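# Insert the held peg into the plate's hole

## Task

The left gripper starts out holding a peg a little above a plate, near the plate's hole. Lower the peg into that hole until it sits on the hole's bottom, without forcing or wedging it hard, since doing so ends the attempt.

## Robot and tools

Robot: two arms, left_arm and right_arm, each with a parallel two-finger gripper and a wrist camera. Only the left arm matters here; it already grips the peg. Keep the right arm still and away from the left.

Frames. The scene frame has its origin at table height midway between the nominal bases, +z up, +x out over the table, and left_arm on the +y side (these names do not match image sides). Calibrated bases: left_arm at (-0.033, +0.263, 0) m, quat_wxyz (+1.000, 0, 0, -0.022); right_arm at (-0.011, -0.293, 0) m, quat_wxyz (+1.000, 0, 0, -0.015). Both bases have +z up. Every hand position, orientation, target and offset of an arm is expressed in that arm's own base frame; fixed cameras and the table use the scene frame. A gripper's fingers point along its own +z and open along its y. end_effector_position is the pinch point, roughly 1 cm behind the fingertips. Printed poses may be wrong by a few centimetres, and friction can leave the hand a centimetre or more away from the command even in free air.

The 14-number row, used by every motion tool: dx, dy, dz, rx, ry, rz, opening for left_arm, then the same seven for right_arm. All values lie in [-1, 1]. The six pose values are offsets, not poses: they are measured from that arm's Hand target as it was when the action or move began, along that arm's base axes, with rotation about the Hand target's position. Scale: 1.0 equals 0.6 m of translation or 180 degrees; rx, ry, rz form a single rotation vector. So 1 cm is about 0.0167. Repeating an offset moves the hand again by that amount. All zeros re-requests the current Hand target. The opening value is absolute, not an offset: +1 is fully open (0.094 m) and -1 is closed. A 0 opening means half open, so always resend the left gripper's present grip command (see Tool commands in the result) or the peg may drop.

execute_actions(actions, cameras): actions is a list of actions; each action is a list of up to 15 rows, each row run for one 1/30 s step, with the last row held until 15 steps are done. Every row in an action counts from the action's starting Hand target. An empty list just returns state and images. Results also show end_effector_position at some steps.

move(target, speed, blend, opening_speed, blocking, cameras): drives each gripper in a straight line to the offset given by target, either one row or a list of up to 15 rows, all counted from the same starting Hand targets. speed is the top path speed in m/s, 0.002 to 2.9, default 0.25 (turns up to twice that in rad/s); one value or one per target. blend (m) rounds corners in a list. opening_speed (0.2 or more, per second on the -1..+1 scale) changes fingers gradually. Moves last at least 0.5 s and at most 10 s. The path does not avoid obstacles; faster motion hits harder and overshoots more, and a target set further past a contact pushes harder. blocking=false returns early while the move continues; stop brakes it.

wait(seconds 0 to 10) lets time pass holding commands. zoom_image(camera, region [x0,y0,x1,y1], at most 504x504 px) enlarges part of the newest image from cam_head_left, cam_head_right, cam_left_wrist or cam_right_wrist (all 896x504). read_manual returns only licence text. finished_scene ends the attempt for good; call it only once the peg rests at the bottom of the hole and would stay there.

Reading results. The move: line reports how it ended: done (within 10 mm and 2 degrees of target, at rest), off_target, moving, held, or fault, plus any limits: limits=paced means the sent pose was clipped, limits=held means a check withheld steps. Neither done nor off_target says whether something is touched. Hand target is the last commanded pose after clipping; orientation commands are clipped to 40 degrees from the measured orientation. A hand blocked by contact keeps pushing until commanded back past its actual position. grip_measured gives finger opening on the command scale; grip_effort_nm is motor effort (negative closing) and is not finger force. Joint torques include gravity and have offsets; axes 1 to 3 wrap at ±28 N m. A Joint velocities list marked within noise means the arm is still. MOTOR HOT appears at 75 °C; at 90 °C an OVER-TEMPERATURE FAULT folds that arm and it stops working; at 100 °C it collapses. Pushing into something or holding a stretched pose heats motors.

Suggested approach: check the wrist and head views (zoom if needed) to line the peg up over the hole, correct x and y with small slow offsets, then lower with a slow speed (a few cm/s) in small steps, watching for off_target or rising torques that signal contact or jamming. If it binds, back off slightly and realign rather than pressing harder. Keep the grip closed until the peg is seated; releasing is not required.

Avoid: jamming or hard pressing, fast motion near the plate, dropping the peg or knocking anything off the table, bringing the arms or grippers into each other, paths passing near an arm's own base, and long static pushes that heat motors.

Each tool is called after "Request:" by a JSON object that holds its "api" and its "payload".

## Session

Request:
{"api": "execute_actions", "payload": {"actions": []}}

Scene clock: 0.00 s.
left_arm: end_effector_position=(+0.2764, -0.1577, +0.1159) grip_measured=-0.053 grip_effort_nm=n/a end_effector_quat_wxyz=(-0.002, +0.859, +0.512, -0.006) | right_arm: end_effector_position=(+0.3834, +0.0016, +0.4009) grip_measured=+1.000 grip_effort_nm=n/a end_effector_quat_wxyz=(+0.701, +0.000, +0.713, +0.003)
Joint positions: left_arm=[-0.517 1.756 1.462 -1.285 0.008 1.551 0.045] | right_arm=[0 1.052 1.041 -0.005 -0.004 0.005 0.094]
Joint velocities: within noise
Joint torques (N m): no reading
Heat: left arm: 47 °C; right arm: 43 °C.
Hand target: left_arm +0.2801, -0.1621, +0.1280; +0.020, +0.860, +0.509, +0.000 | right_arm +0.3795, +0.0010, +0.4104; +0.709, +0.000, +0.706, +0.000
Tool commands: left_gripper/opening=-1.0 right_gripper/opening=+1.0

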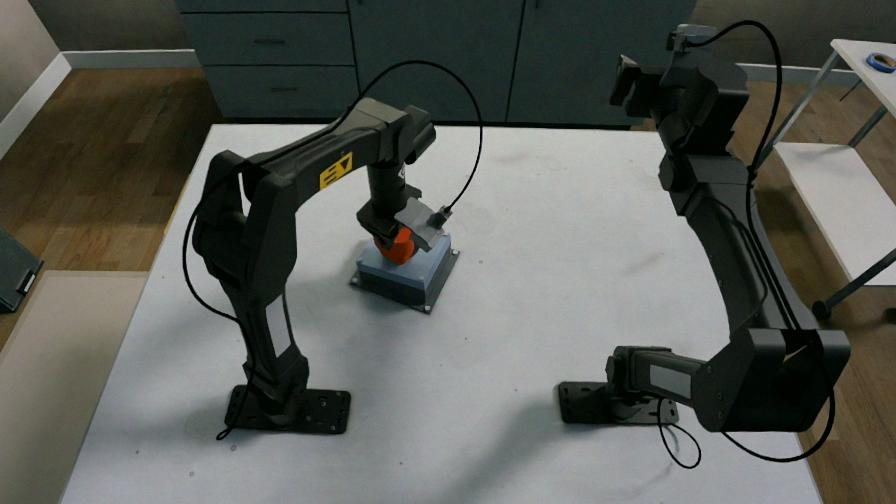

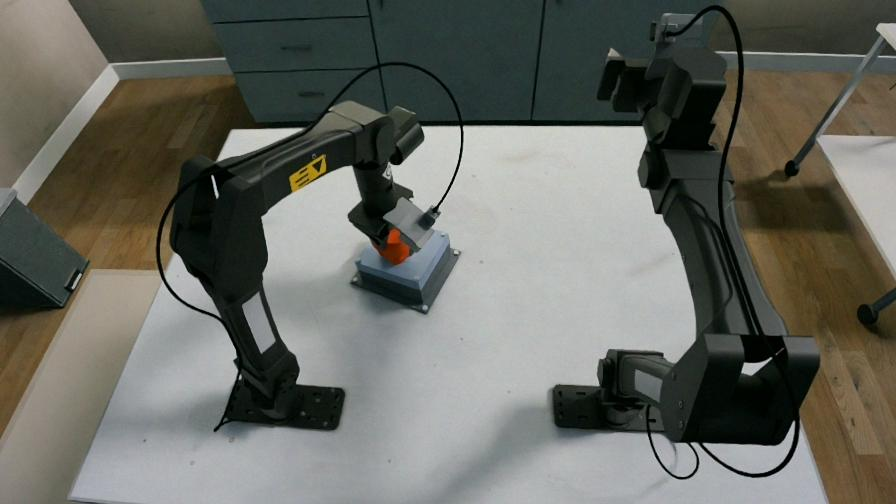

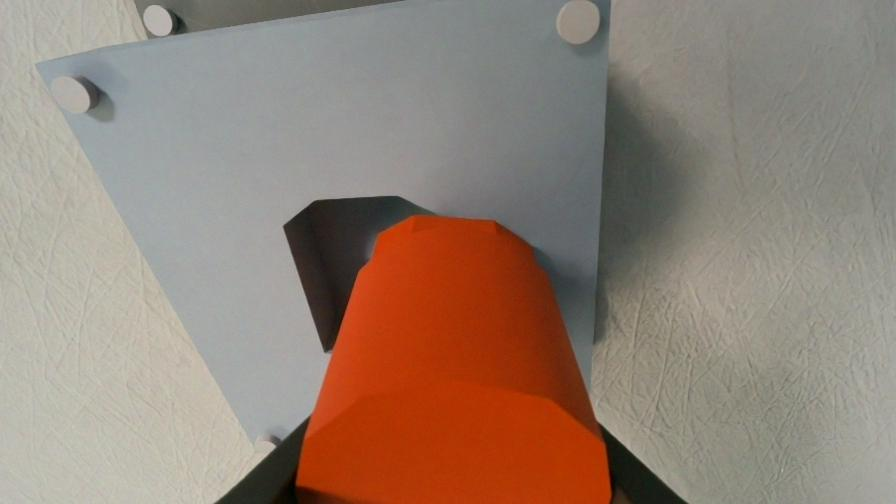

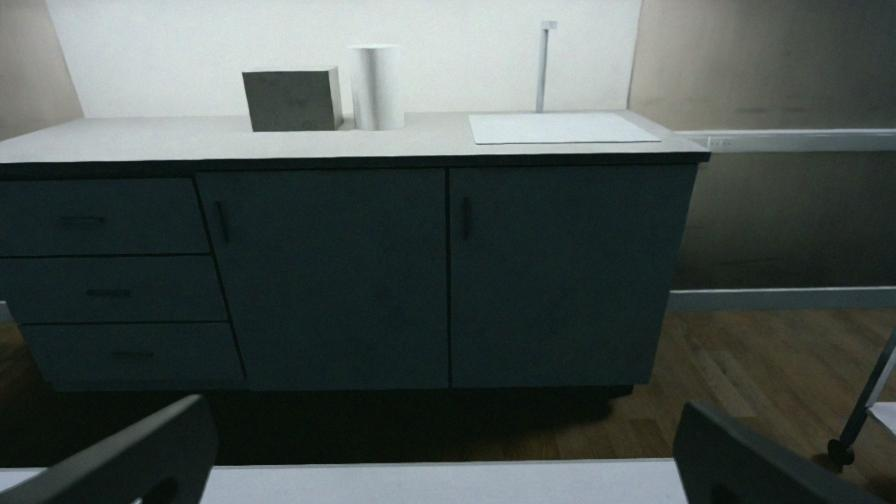

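Request:
{"api": "zoom_image", "payload": {"camera": "cam_left_wrist", "region": [220, 140, 680, 400]}}

Request:
{"api": "zoom_image", "payload": {"camera": "cam_head_left", "region": [330, 170, 490, 330]}}

Request:
{"api": "zoom_image", "payload": {"camera": "cam_head_right", "region": [330, 170, 490, 330]}}

Scaled by 1.096 from the camera's 896x504 image, which has a finer 1280x720 frame.

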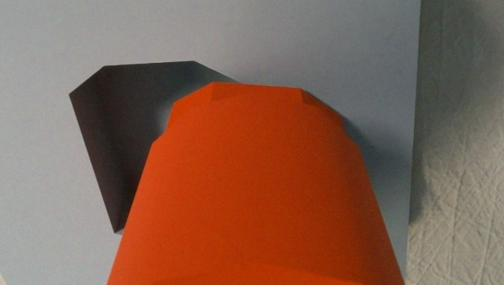

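Scaled by 3.150 from the camera's 896x504 image, which has a finer 1280x720 frame.

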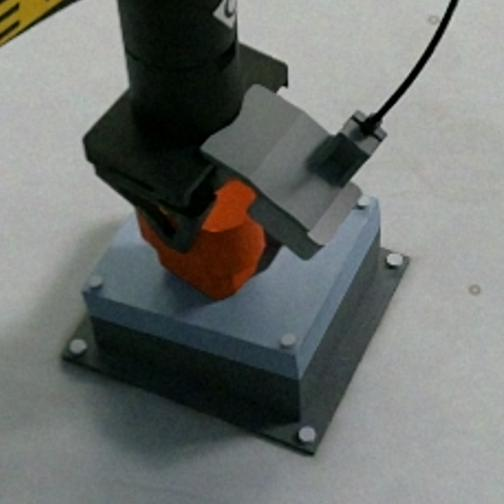

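Scaled by 3.150 from the camera's 896x504 image, which has a finer 1280x720 frame.

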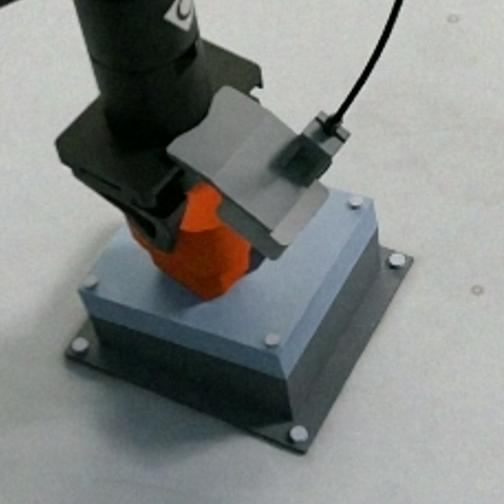

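Request:
{"api": "move", "payload": {"target": [0,0,0.05,0,0,0,-1,0,0,0,0,0,0,1], "speed": 0.1, "cameras": ["cam_left_wrist"]}}

Request:
{"api": "zoom_image", "payload": {"camera": "cam_left_wrist", "region": [220, 160, 680, 420]}}

Scene clock: 21.53 s.
left_arm: end_effector_position=(+0.2792, -0.1592, +0.1418) grip_measured=-0.053 grip_effort_nm=-1.023 end_effector_quat_wxyz=(+0.004, +0.859, +0.512, -0.002) | right_arm: end_effector_position=(+0.3834, +0.0005, +0.4009) grip_measured=+1.000 grip_effort_nm=-0.017 end_effector_quat_wxyz=(+0.701, +0.003, +0.713, +0.000)
Joint positions: left_arm=[-0.517 1.756 1.564 -1.375 0.008 1.551 0.045] | right_arm=[0.001 1.052 1.041 -0.005 0.005 0.005 0.094]
Joint velocities: within noise
Joint torques (N m): left_arm=[-0.01 -8.34 7.79 -0.07 0.04 -0.01] | right_arm=[-0.03 -3.89 10.17 2.26 0.01 0.01]
Heat: left arm: 48 °C; right arm: 47 °C.
Hand target: left_arm +0.2801, -0.1621, +0.1580; +0.020, +0.860, +0.509, +0.000 | right_arm +0.3795, +0.0010, +0.4104; +0.709, +0.000, +0.706, +0.000
Off the commanded pose: left_arm 0.016 m, 2 deg | right_arm 0.010 m, 1 deg.
move: off_target (left_arm)
Images, in order (width x height): cam_left_wrist 896x504.

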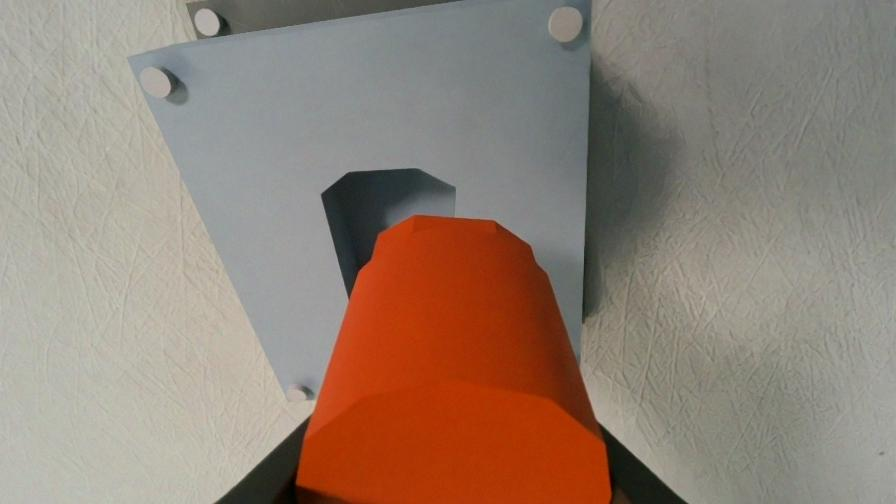

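Scaled by 1.096 from the camera's 896x504 image, which has a finer 1280x720 frame.

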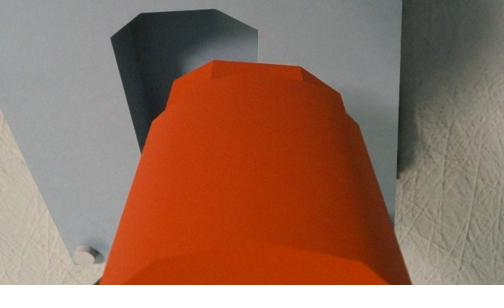

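Request:
{"api": "zoom_image", "payload": {"camera": "cam_left_wrist", "region": [310, 150, 470, 310]}}

Request:
{"api": "zoom_image", "payload": {"camera": "cam_left_wrist", "region": [430, 190, 590, 320]}}

Scaled by 3.150 from the camera's 896x504 image, which has a finer 1280x720 frame.

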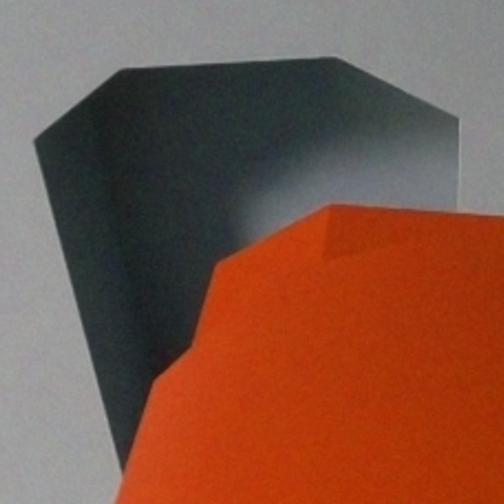

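Scaled by 3.150 from the camera's 896x504 image, which has a finer 1280x720 frame.

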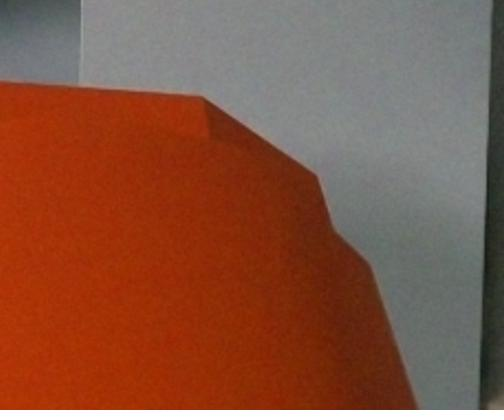

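Request:
{"api": "zoom_image", "payload": {"camera": "cam_left_wrist", "region": [350, 200, 560, 320]}}

Request:
{"api": "move", "payload": {"target": [0,0,0.1,0,0,0,-1,0,0,0,0,0,0,1], "speed": 0.15}}

Request:
{"api": "zoom_image", "payload": {"camera": "cam_left_wrist", "region": [280, 80, 600, 260]}}

Request:
{"api": "zoom_image", "payload": {"camera": "cam_head_left", "region": [350, 160, 470, 320]}}

Request:
{"api": "zoom_image", "payload": {"camera": "cam_head_right", "region": [350, 160, 470, 320]}}

Scaled by 2.400 from the camera's 896x504 image, which has a finer 1280x720 frame.

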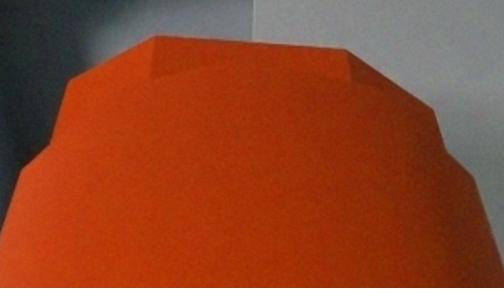

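Scene clock: 68.20 s.
left_arm: end_effector_position=(+0.2837, -0.1618, +0.1960) grip_measured=-0.053 grip_effort_nm=-1.023 end_effector_quat_wxyz=(+0.027, +0.859, +0.511, +0.011) | right_arm: end_effector_position=(+0.3834, +0.0005, +0.4009) grip_measured=+1.000 grip_effort_nm=-0.017 end_effector_quat_wxyz=(+0.701, +0.003, +0.713, +0.000)
Joint positions: left_arm=[-0.517 1.758 1.782 -1.538 0.008 1.551 0.045] | right_arm=[0.001 1.052 1.041 -0.005 0.005 0.005 0.094]
Joint velocities: within noise
Joint torques (N m): left_arm=[-0.08 -9.76 7.35 0.11 0.07 -0.04] | right_arm=[0.02 -3.9 10.19 2.26 0.02 0.03]
Heat: left arm: 50 °C; right arm: 49 °C.
Hand target: left_arm +0.2801, -0.1621, +0.2180; +0.020, +0.860, +0.509, +0.000 | right_arm +0.3795, +0.0010, +0.4104; +0.709, +0.000, +0.706, +0.000
Off the commanded pose: left_arm 0.022 m, 1 deg | right_arm 0.010 m, 1 deg.
joint sent to its limit (left arm) — joint 4 (wrist pitch), lower limit. The joint targets are off in position and orientation.
move: off_target (left_arm)

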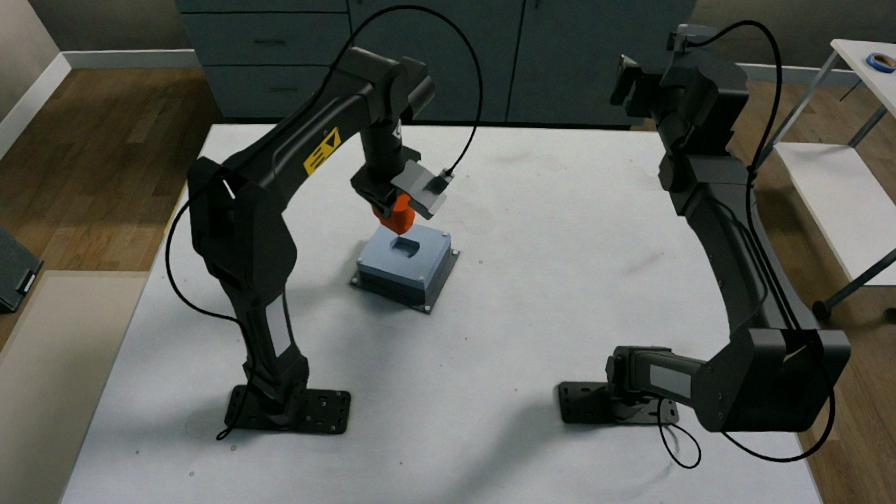

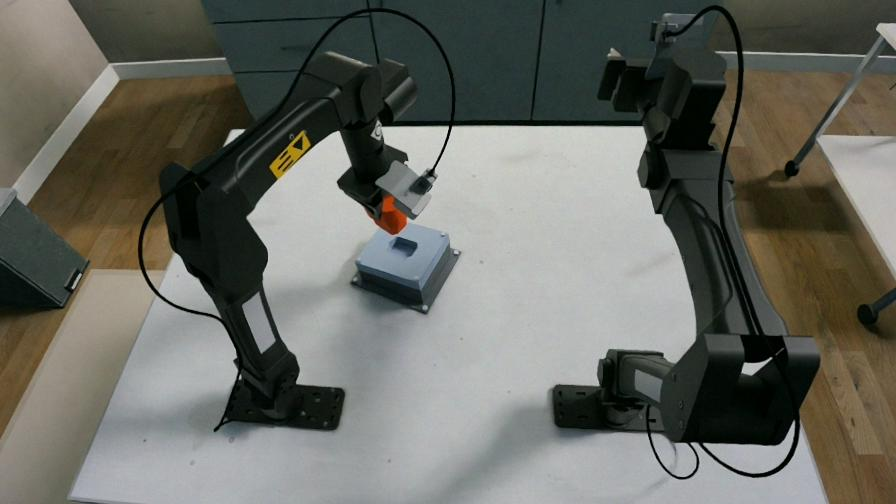

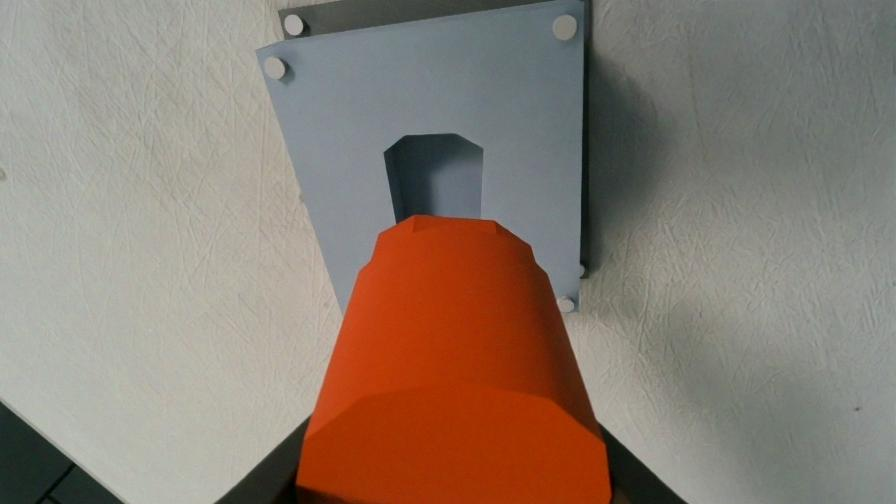

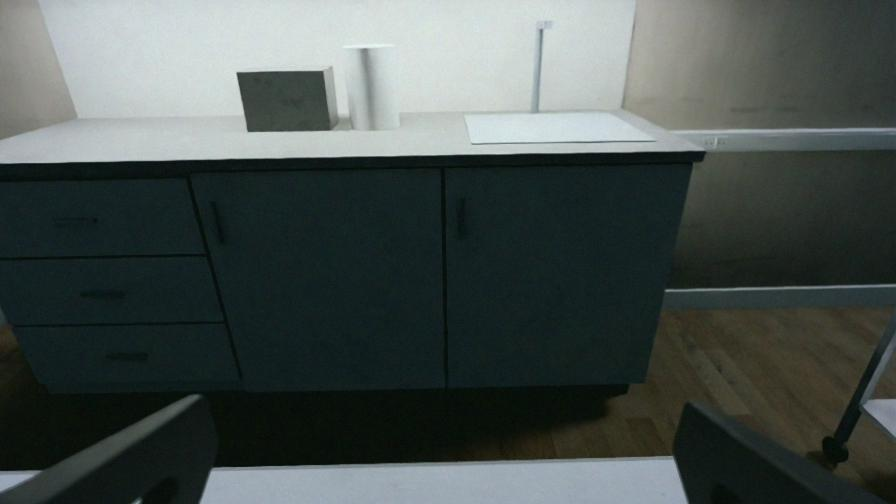

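Scaled by 1.575 from the camera's 896x504 image, which has a finer 1280x720 frame.

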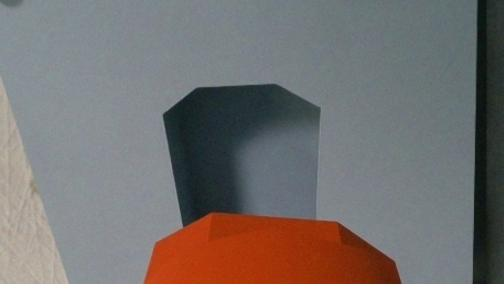

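Scaled by 3.150 from the camera's 896x504 image, which has a finer 1280x720 frame.

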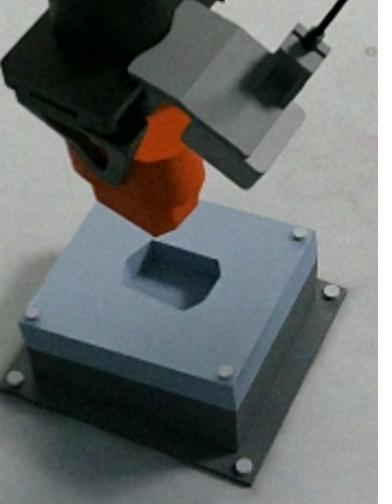

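Scaled by 3.150 from the camera's 896x504 image, which has a finer 1280x720 frame.

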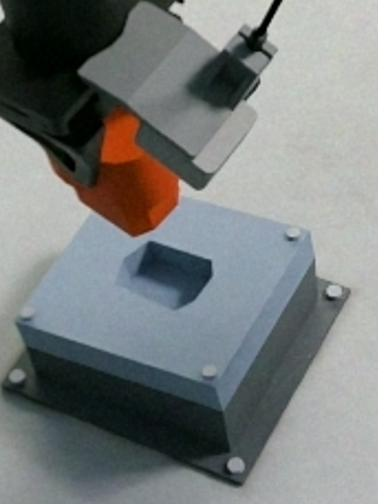

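Request:
{"api": "move", "payload": {"target": [0.0227,-0.0228,-0.135,0,0,0.0433,-1,0,0,0,0,0,0,1], "speed": 0.12, "cameras": ["cam_head_left","cam_head_right","cam_left_wrist"]}}

Request:
{"api": "zoom_image", "payload": {"camera": "cam_left_wrist", "region": [350, 150, 570, 300]}}

Request:
{"api": "zoom_image", "payload": {"camera": "cam_head_left", "region": [350, 190, 470, 320]}}

Request:
{"api": "zoom_image", "payload": {"camera": "cam_head_right", "region": [350, 190, 470, 320]}}

Scene clock: 139.57 s.
left_arm: end_effector_position=(+0.2883, -0.1697, +0.1355) grip_measured=-0.052 grip_effort_nm=-1.023 end_effector_quat_wxyz=(+0.003, +0.823, +0.568, -0.003) | right_arm: end_effector_position=(+0.3834, +0.0005, +0.4009) grip_measured=+1.000 grip_effort_nm=-0.012 end_effector_quat_wxyz=(+0.701, +0.003, +0.713, +0.000)
Joint positions: left_arm=[-0.531 1.808 1.603 -1.363 0.008 1.403 0.045] | right_arm=[0.001 1.052 1.041 -0.005 0.005 0.005 0.094]
Joint velocities: within noise
Joint torques (N m): left_arm=[-0.76 -7.6 4.4 0.67 -0.05 -0.08] | right_arm=[0.01 -3.84 10.22 2.26 0.01 0.03]
Heat: left arm: 47 °C; right arm: 49 °C.
Hand target: left_arm +0.2937, -0.1758, +0.1370; +0.020, +0.824, +0.567, +0.001 | right_arm +0.3795, +0.0010, +0.4104; +0.709, +0.000, +0.706, +0.000
Off the commanded pose: left_arm 0.008 m, 2 deg | right_arm 0.010 m, 1 deg.
move: done
Images, in order (width x height): cam_head_left 896x504, cam_head_right 896x504, cam_left_wrist 896x504.

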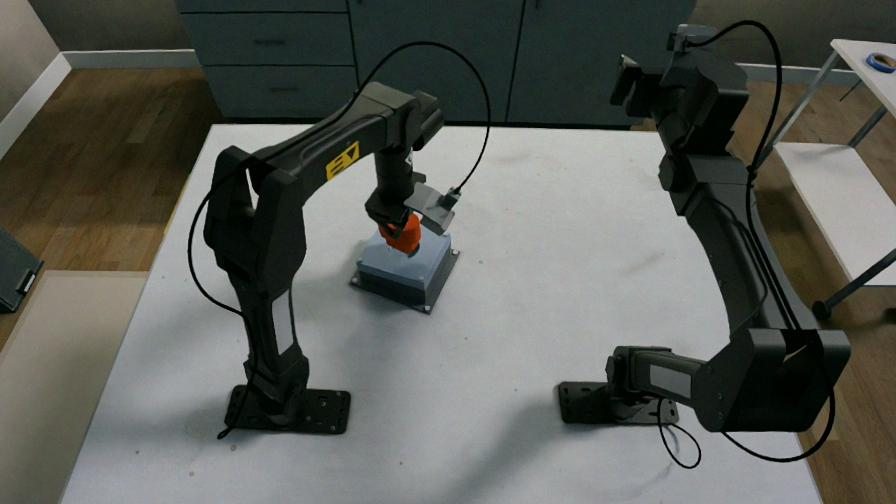

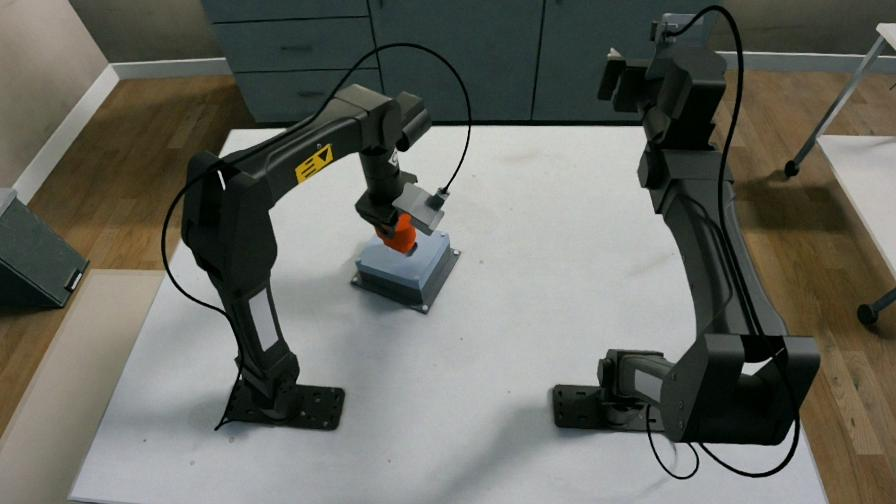

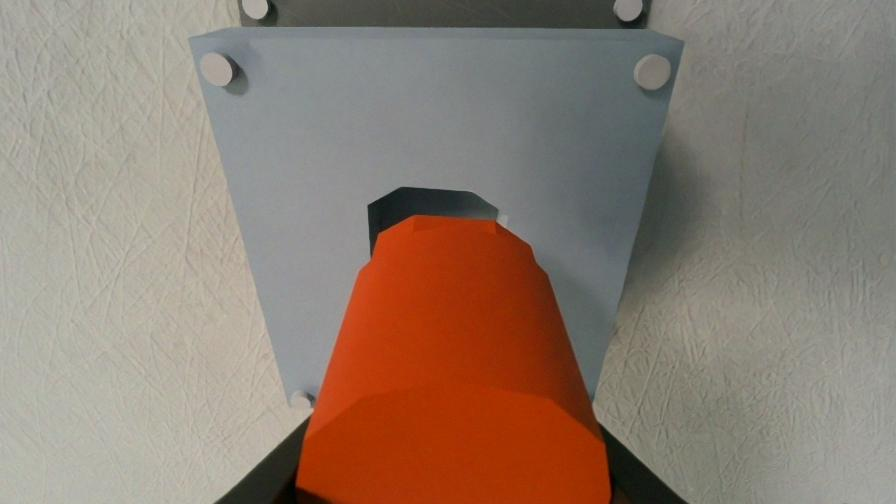

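Scaled by 2.291 from the camera's 896x504 image, which has a finer 1280x720 frame.

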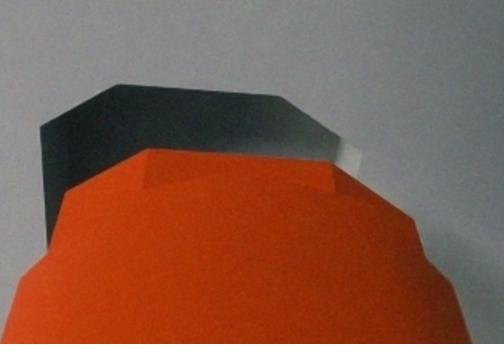

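Scaled by 3.877 from the camera's 896x504 image, which has a finer 1280x720 frame.

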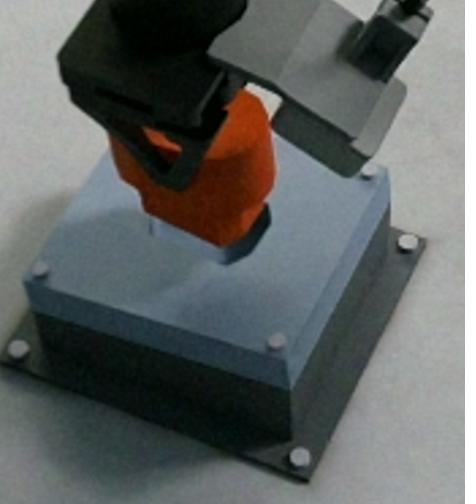

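Scaled by 3.877 from the camera's 896x504 image, which has a finer 1280x720 frame.

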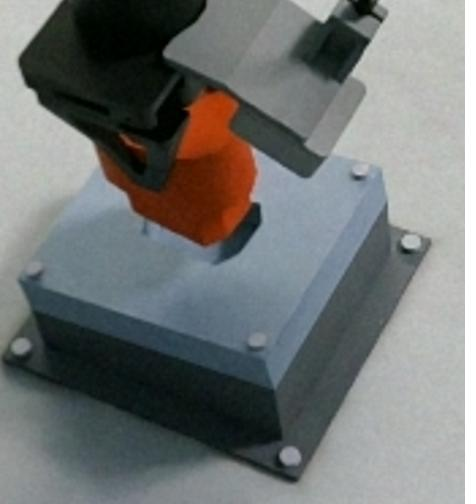

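Request:
{"api": "move", "payload": {"target": [0.0065,-0.0027,-0.0217,0,0,0,-1,0,0,0,0,0,0,1], "speed": 0.05, "cameras": ["cam_left_wrist"]}}

Request:
{"api": "zoom_image", "payload": {"camera": "cam_left_wrist", "region": [350, 150, 570, 300]}}

Scene clock: 168.47 s.
left_arm: end_effector_position=(+0.2921, -0.1713, +0.1248) grip_measured=-0.052 grip_effort_nm=-1.023 end_effector_quat_wxyz=(+0.006, +0.823, +0.568, -0.002) | right_arm: end_effector_position=(+0.3834, +0.0005, +0.4009) grip_measured=+1.000 grip_effort_nm=-0.017 end_effector_quat_wxyz=(+0.701, +0.003, +0.713, +0.000)
Joint positions: left_arm=[-0.529 1.818 1.572 -1.317 0.008 1.403 0.045] | right_arm=[0.001 1.052 1.041 -0.005 0.005 0.005 0.094]
Joint velocities: within noise
Joint torques (N m): left_arm=[-0.59 -7.13 4.22 0.69 0.04 -0.07] | right_arm=[0.05 -3.92 10.19 2.24 0.02 0.01]
Heat: left arm: 46 °C; right arm: 49 °C.
Hand target: left_arm +0.2976, -0.1774, +0.1240; +0.020, +0.824, +0.567, +0.001 | right_arm +0.3795, +0.0010, +0.4104; +0.709, +0.000, +0.706, +0.000
Off the commanded pose: left_arm 0.008 m, 2 deg | right_arm 0.010 m, 1 deg.
move: done
Images, in order (width x height): cam_left_wrist 896x504.

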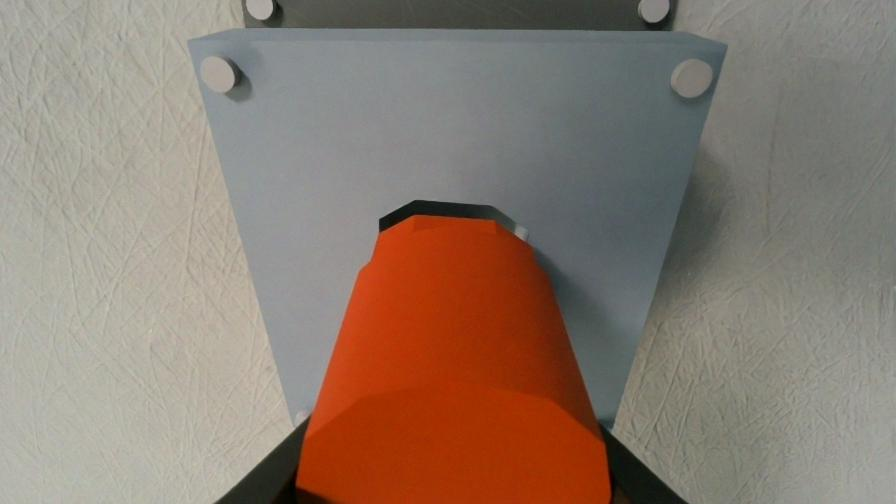

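Scaled by 2.291 from the camera's 896x504 image, which has a finer 1280x720 frame.

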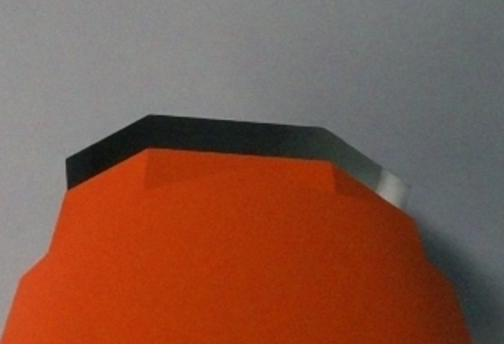

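Request:
{"api": "move", "payload": {"target": [0.0003,0.0007,-0.008,0,0,0,-1,0,0,0,0,0,0,1], "speed": 0.04, "cameras": ["cam_left_wrist"]}}

Request:
{"api": "zoom_image", "payload": {"camera": "cam_left_wrist", "region": [350, 150, 570, 300]}}

Scene clock: 176.97 s.
left_arm: end_effector_position=(+0.2924, -0.1715, +0.1202) grip_measured=-0.052 grip_effort_nm=-1.028 end_effector_quat_wxyz=(+0.006, +0.823, +0.568, -0.001) | right_arm: end_effector_position=(+0.3834, +0.0005, +0.4009) grip_measured=+1.000 grip_effort_nm=-0.017 end_effector_quat_wxyz=(+0.701, +0.003, +0.713, +0.000)
Joint positions: left_arm=[-0.529 1.818 1.554 -1.297 0.008 1.403 0.045] | right_arm=[0.001 1.052 1.041 -0.005 0.005 0.005 0.094]
Joint velocities: within noise
Joint torques (N m): left_arm=[-0.43 -7.34 4.26 0.69 0 -0.07] | right_arm=[0.02 -3.89 10.15 2.26 0.04 0.02]
Heat: left arm: 46 °C; right arm: 49 °C.
Hand target: left_arm +0.2978, -0.1770, +0.1192; +0.020, +0.824, +0.567, +0.001 | right_arm +0.3795, +0.0010, +0.4104; +0.709, +0.000, +0.706, +0.000
Off the commanded pose: left_arm 0.008 m, 2 deg | right_arm 0.010 m, 1 deg.
move: done
Images, in order (width x height): cam_left_wrist 896x504.

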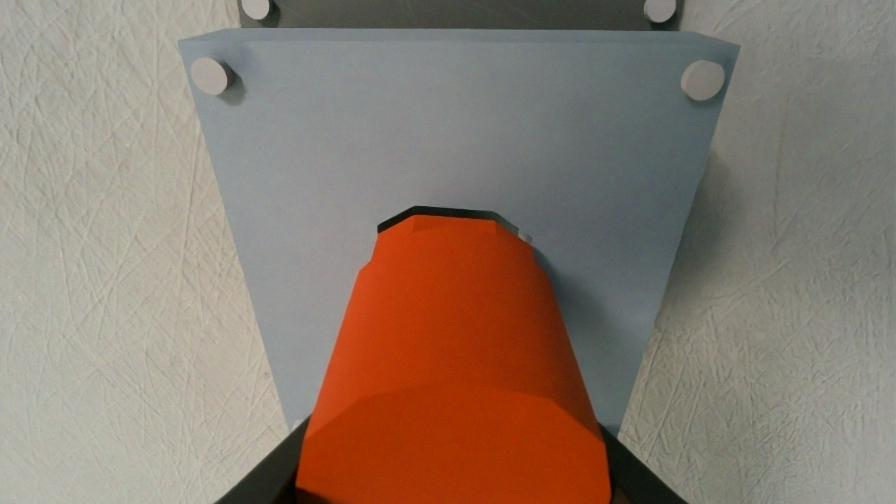

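Scaled by 2.291 from the camera's 896x504 image, which has a finer 1280x720 frame.

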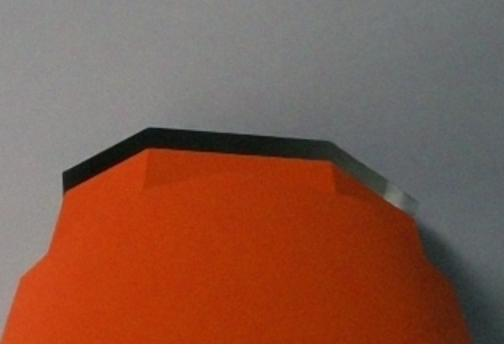

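Request:
{"api": "move", "payload": {"target": [0,0,-0.0105,0,0,0,-1,0,0,0,0,0,0,1], "speed": 0.03, "cameras": ["cam_head_left","cam_head_right","cam_left_wrist"]}}

Request:
{"api": "zoom_image", "payload": {"camera": "cam_left_wrist", "region": [350, 150, 570, 300]}}

Request:
{"api": "zoom_image", "payload": {"camera": "cam_head_left", "region": [350, 190, 470, 320]}}

Scene clock: 187.27 s.
left_arm: end_effector_position=(+0.2925, -0.1716, +0.1144) grip_measured=-0.052 grip_effort_nm=-1.028 end_effector_quat_wxyz=(+0.007, +0.823, +0.568, -0.001) | right_arm: end_effector_position=(+0.3834, +0.0005, +0.4009) grip_measured=+1.000 grip_effort_nm=-0.012 end_effector_quat_wxyz=(+0.701, +0.003, +0.713, +0.000)
Joint positions: left_arm=[-0.529 1.818 1.531 -1.272 0.008 1.403 0.045] | right_arm=[0.001 1.052 1.041 -0.005 0.005 0.005 0.094]
Joint velocities: within noise
Joint torques (N m): left_arm=[-0.72 -7.43 4.33 0.65 0.01 -0.04] | right_arm=[0.02 -3.82 10.15 2.24 0.02 0.01]
Heat: left arm: 46 °C; right arm: 49 °C.
Hand target: left_arm +0.2978, -0.1770, +0.1129; +0.020, +0.824, +0.567, +0.001 | right_arm +0.3795, +0.0010, +0.4104; +0.709, +0.000, +0.706, +0.000
Off the commanded pose: left_arm 0.008 m, 2 deg | right_arm 0.010 m, 1 deg.
move: done
Images, in order (width x height): cam_head_left 896x504, cam_head_right 896x504, cam_left_wrist 896x504.

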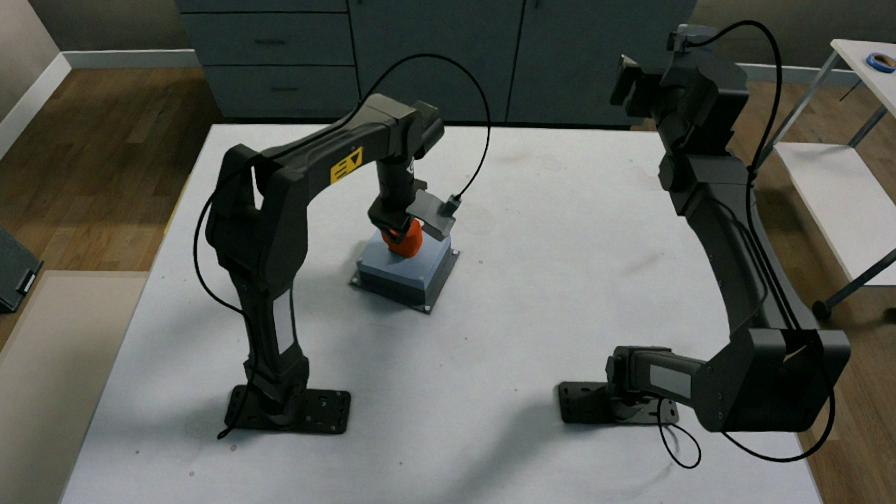

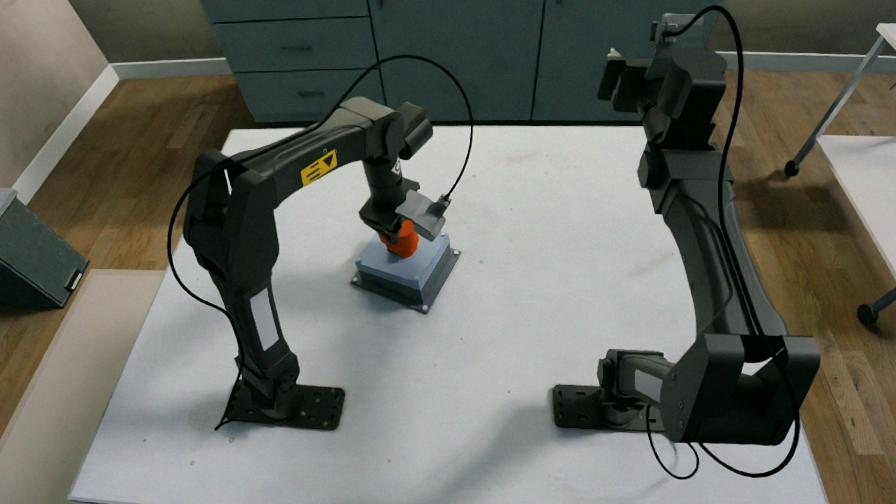

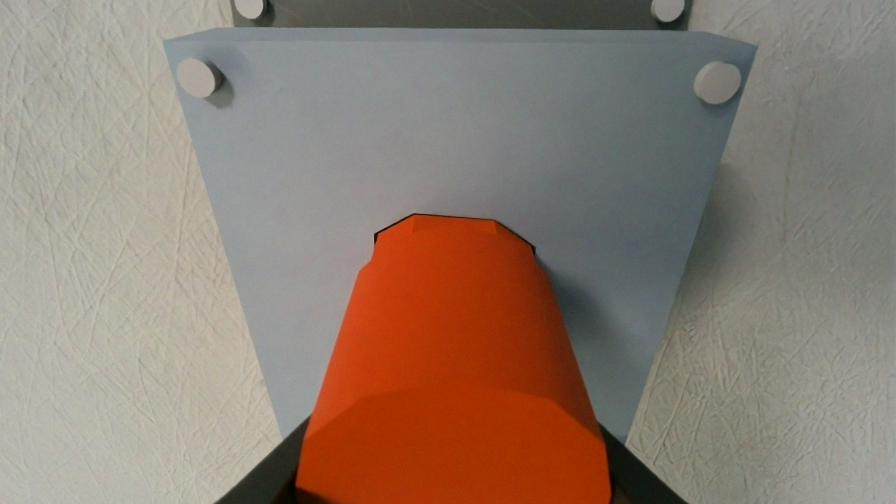

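Scaled by 2.291 from the camera's 896x504 image, which has a finer 1280x720 frame.

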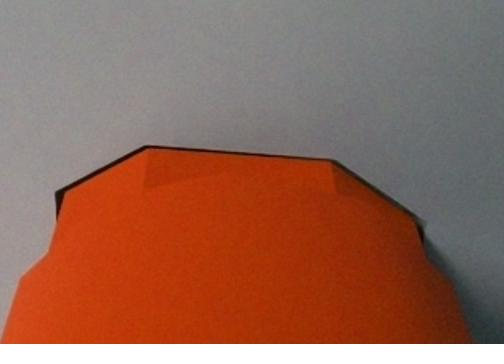

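Scaled by 3.877 from the camera's 896x504 image, which has a finer 1280x720 frame.

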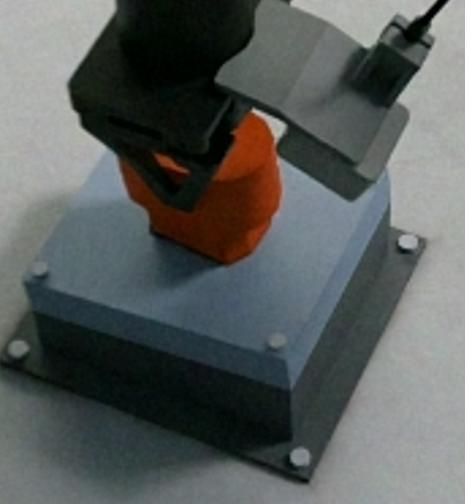

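Request:
{"api": "move", "payload": {"target": [[0.0008,0.0014,0.0012,0,0,0,-1,0,0,0,0,0,0,1],[0.0008,0.0015,-0.0033,0,0,0,-1,0,0,0,0,0,0,1]], "speed": 0.02, "cameras": ["cam_left_wrist"]}}

Request:
{"api": "zoom_image", "payload": {"camera": "cam_left_wrist", "region": [350, 150, 570, 300]}}

Scene clock: 194.67 s.
left_arm: end_effector_position=(+0.2924, -0.1715, +0.1125) grip_measured=-0.052 grip_effort_nm=-1.028 end_effector_quat_wxyz=(+0.007, +0.823, +0.568, -0.001) | right_arm: end_effector_position=(+0.3834, +0.0005, +0.4009) grip_measured=+1.000 grip_effort_nm=-0.012 end_effector_quat_wxyz=(+0.701, +0.003, +0.713, +0.000)
Joint positions: left_arm=[-0.529 1.818 1.523 -1.265 0.008 1.403 0.045] | right_arm=[0.001 1.052 1.041 -0.005 0.005 0.005 0.094]
Joint velocities: within noise
Joint torques (N m): left_arm=[-0.25 -7.2 4.12 0.67 0.02 -0.02] | right_arm=[-0.06 -3.88 10.14 2.27 0.03 -0.01]
Heat: left arm: 46 °C; right arm: 49 °C.
Hand target: left_arm +0.2982, -0.1761, +0.1109; +0.020, +0.824, +0.567, +0.001 | right_arm +0.3795, +0.0010, +0.4104; +0.709, +0.000, +0.706, +0.000
Off the commanded pose: left_arm 0.008 m, 2 deg | right_arm 0.010 m, 1 deg.
move: done
Images, in order (width x height): cam_left_wrist 896x504.

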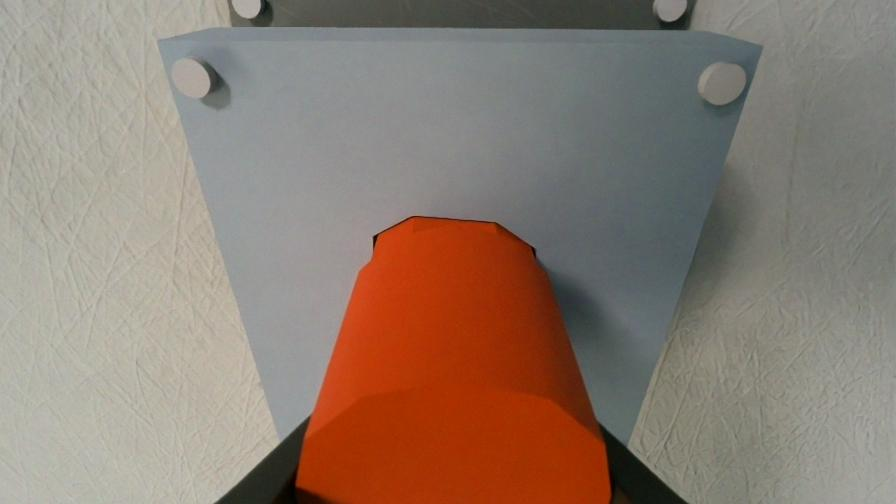

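Scaled by 2.291 from the camera's 896x504 image, which has a finer 1280x720 frame.

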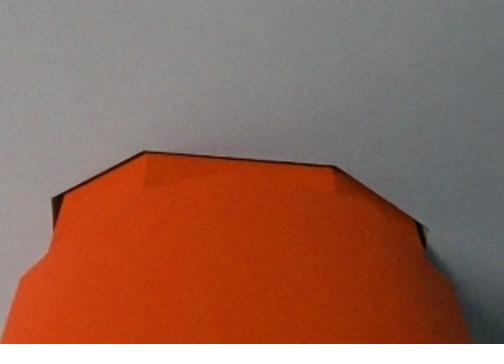

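Request:
{"api": "move", "payload": {"target": [0.0022,0.0039,0,0,0,0,-1,0,0,0,0,0,0,1], "speed": 0.01, "cameras": ["cam_left_wrist"]}}

Request:
{"api": "zoom_image", "payload": {"camera": "cam_left_wrist", "region": [350, 150, 570, 300]}}

Scene clock: 204.33 s.
left_arm: end_effector_position=(+0.2924, -0.1715, +0.1125) grip_measured=-0.052 grip_effort_nm=-1.023 end_effector_quat_wxyz=(+0.007, +0.823, +0.568, -0.001) | right_arm: end_effector_position=(+0.3834, +0.0005, +0.4009) grip_measured=+1.000 grip_effort_nm=-0.012 end_effector_quat_wxyz=(+0.701, +0.003, +0.713, +0.000)
Joint positions: left_arm=[-0.529 1.818 1.523 -1.265 0.008 1.403 0.045] | right_arm=[0.001 1.052 1.041 -0.005 0.005 0.005 0.094]
Joint velocities: within noise
Joint torques (N m): left_arm=[0.49 -7.23 4.29 0.66 0.02 0.05] | right_arm=[0.01 -3.9 10.15 2.27 0.03 0]
Heat: left arm: 45 °C; right arm: 49 °C.
Hand target: left_arm +0.2996, -0.1738, +0.1109; +0.020, +0.824, +0.567, +0.001 | right_arm +0.3795, +0.0010, +0.4104; +0.709, +0.000, +0.706, +0.000
Off the commanded pose: left_arm 0.008 m, 2 deg | right_arm 0.010 m, 1 deg.
move: done
Images, in order (width x height): cam_left_wrist 896x504.

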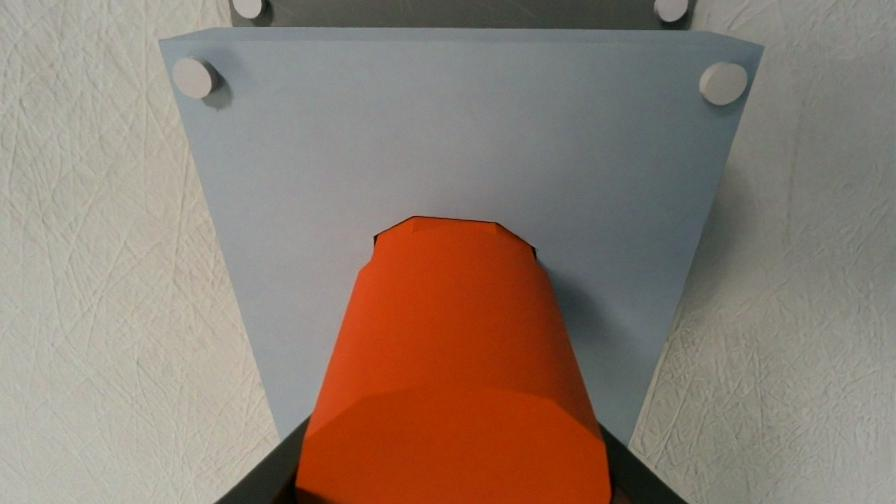

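Scaled by 2.291 from the camera's 896x504 image, which has a finer 1280x720 frame.

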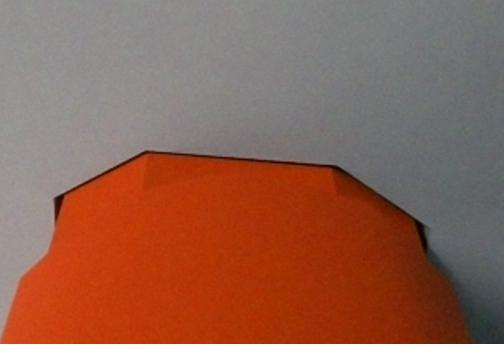

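Request:
{"api": "move", "payload": {"target": [0.0020,0.0035,0,0,0,0,-1,0,0,0,0,0,0,1], "speed": 0.01, "cameras": ["cam_left_wrist"]}}

Request:
{"api": "zoom_image", "payload": {"camera": "cam_left_wrist", "region": [350, 150, 570, 300]}}

Scene clock: 209.63 s.
left_arm: end_effector_position=(+0.2927, -0.1711, +0.1125) grip_measured=-0.052 grip_effort_nm=-1.028 end_effector_quat_wxyz=(+0.007, +0.824, +0.567, -0.001) | right_arm: end_effector_position=(+0.3834, +0.0005, +0.4009) grip_measured=+1.000 grip_effort_nm=-0.017 end_effector_quat_wxyz=(+0.701, +0.003, +0.713, +0.000)
Joint positions: left_arm=[-0.528 1.818 1.523 -1.265 0.008 1.408 0.045] | right_arm=[0.001 1.052 1.041 -0.005 0.005 0.005 0.094]
Joint velocities: within noise
Joint torques (N m): left_arm=[0.84 -7.27 4.36 0.73 0.08 0.05] | right_arm=[0.02 -3.82 10.18 2.25 0.01 0.04]
Heat: left arm: 45 °C; right arm: 49 °C.
Hand target: left_arm +0.3008, -0.1717, +0.1109; +0.020, +0.824, +0.567, +0.001 | right_arm +0.3795, +0.0010, +0.4104; +0.709, +0.000, +0.706, +0.000
Off the commanded pose: left_arm 0.008 m, 2 deg | right_arm 0.010 m, 1 deg.
move: done
Images, in order (width x height): cam_left_wrist 896x504.

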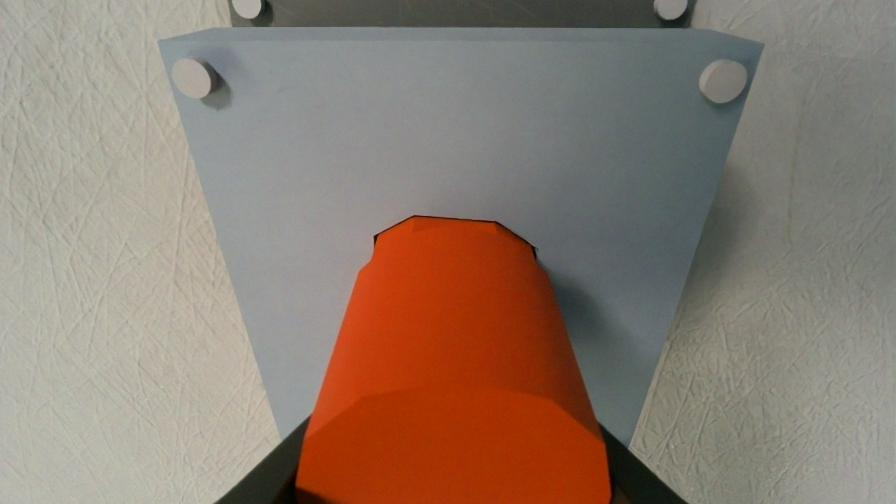

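Scaled by 2.291 from the camera's 896x504 image, which has a finer 1280x720 frame.

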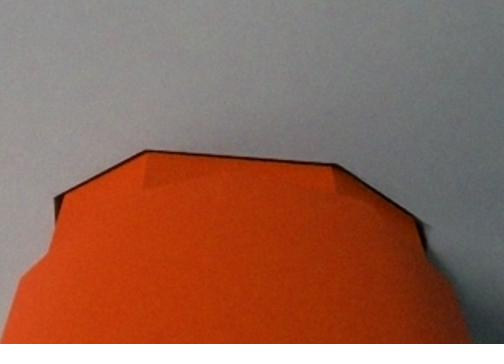

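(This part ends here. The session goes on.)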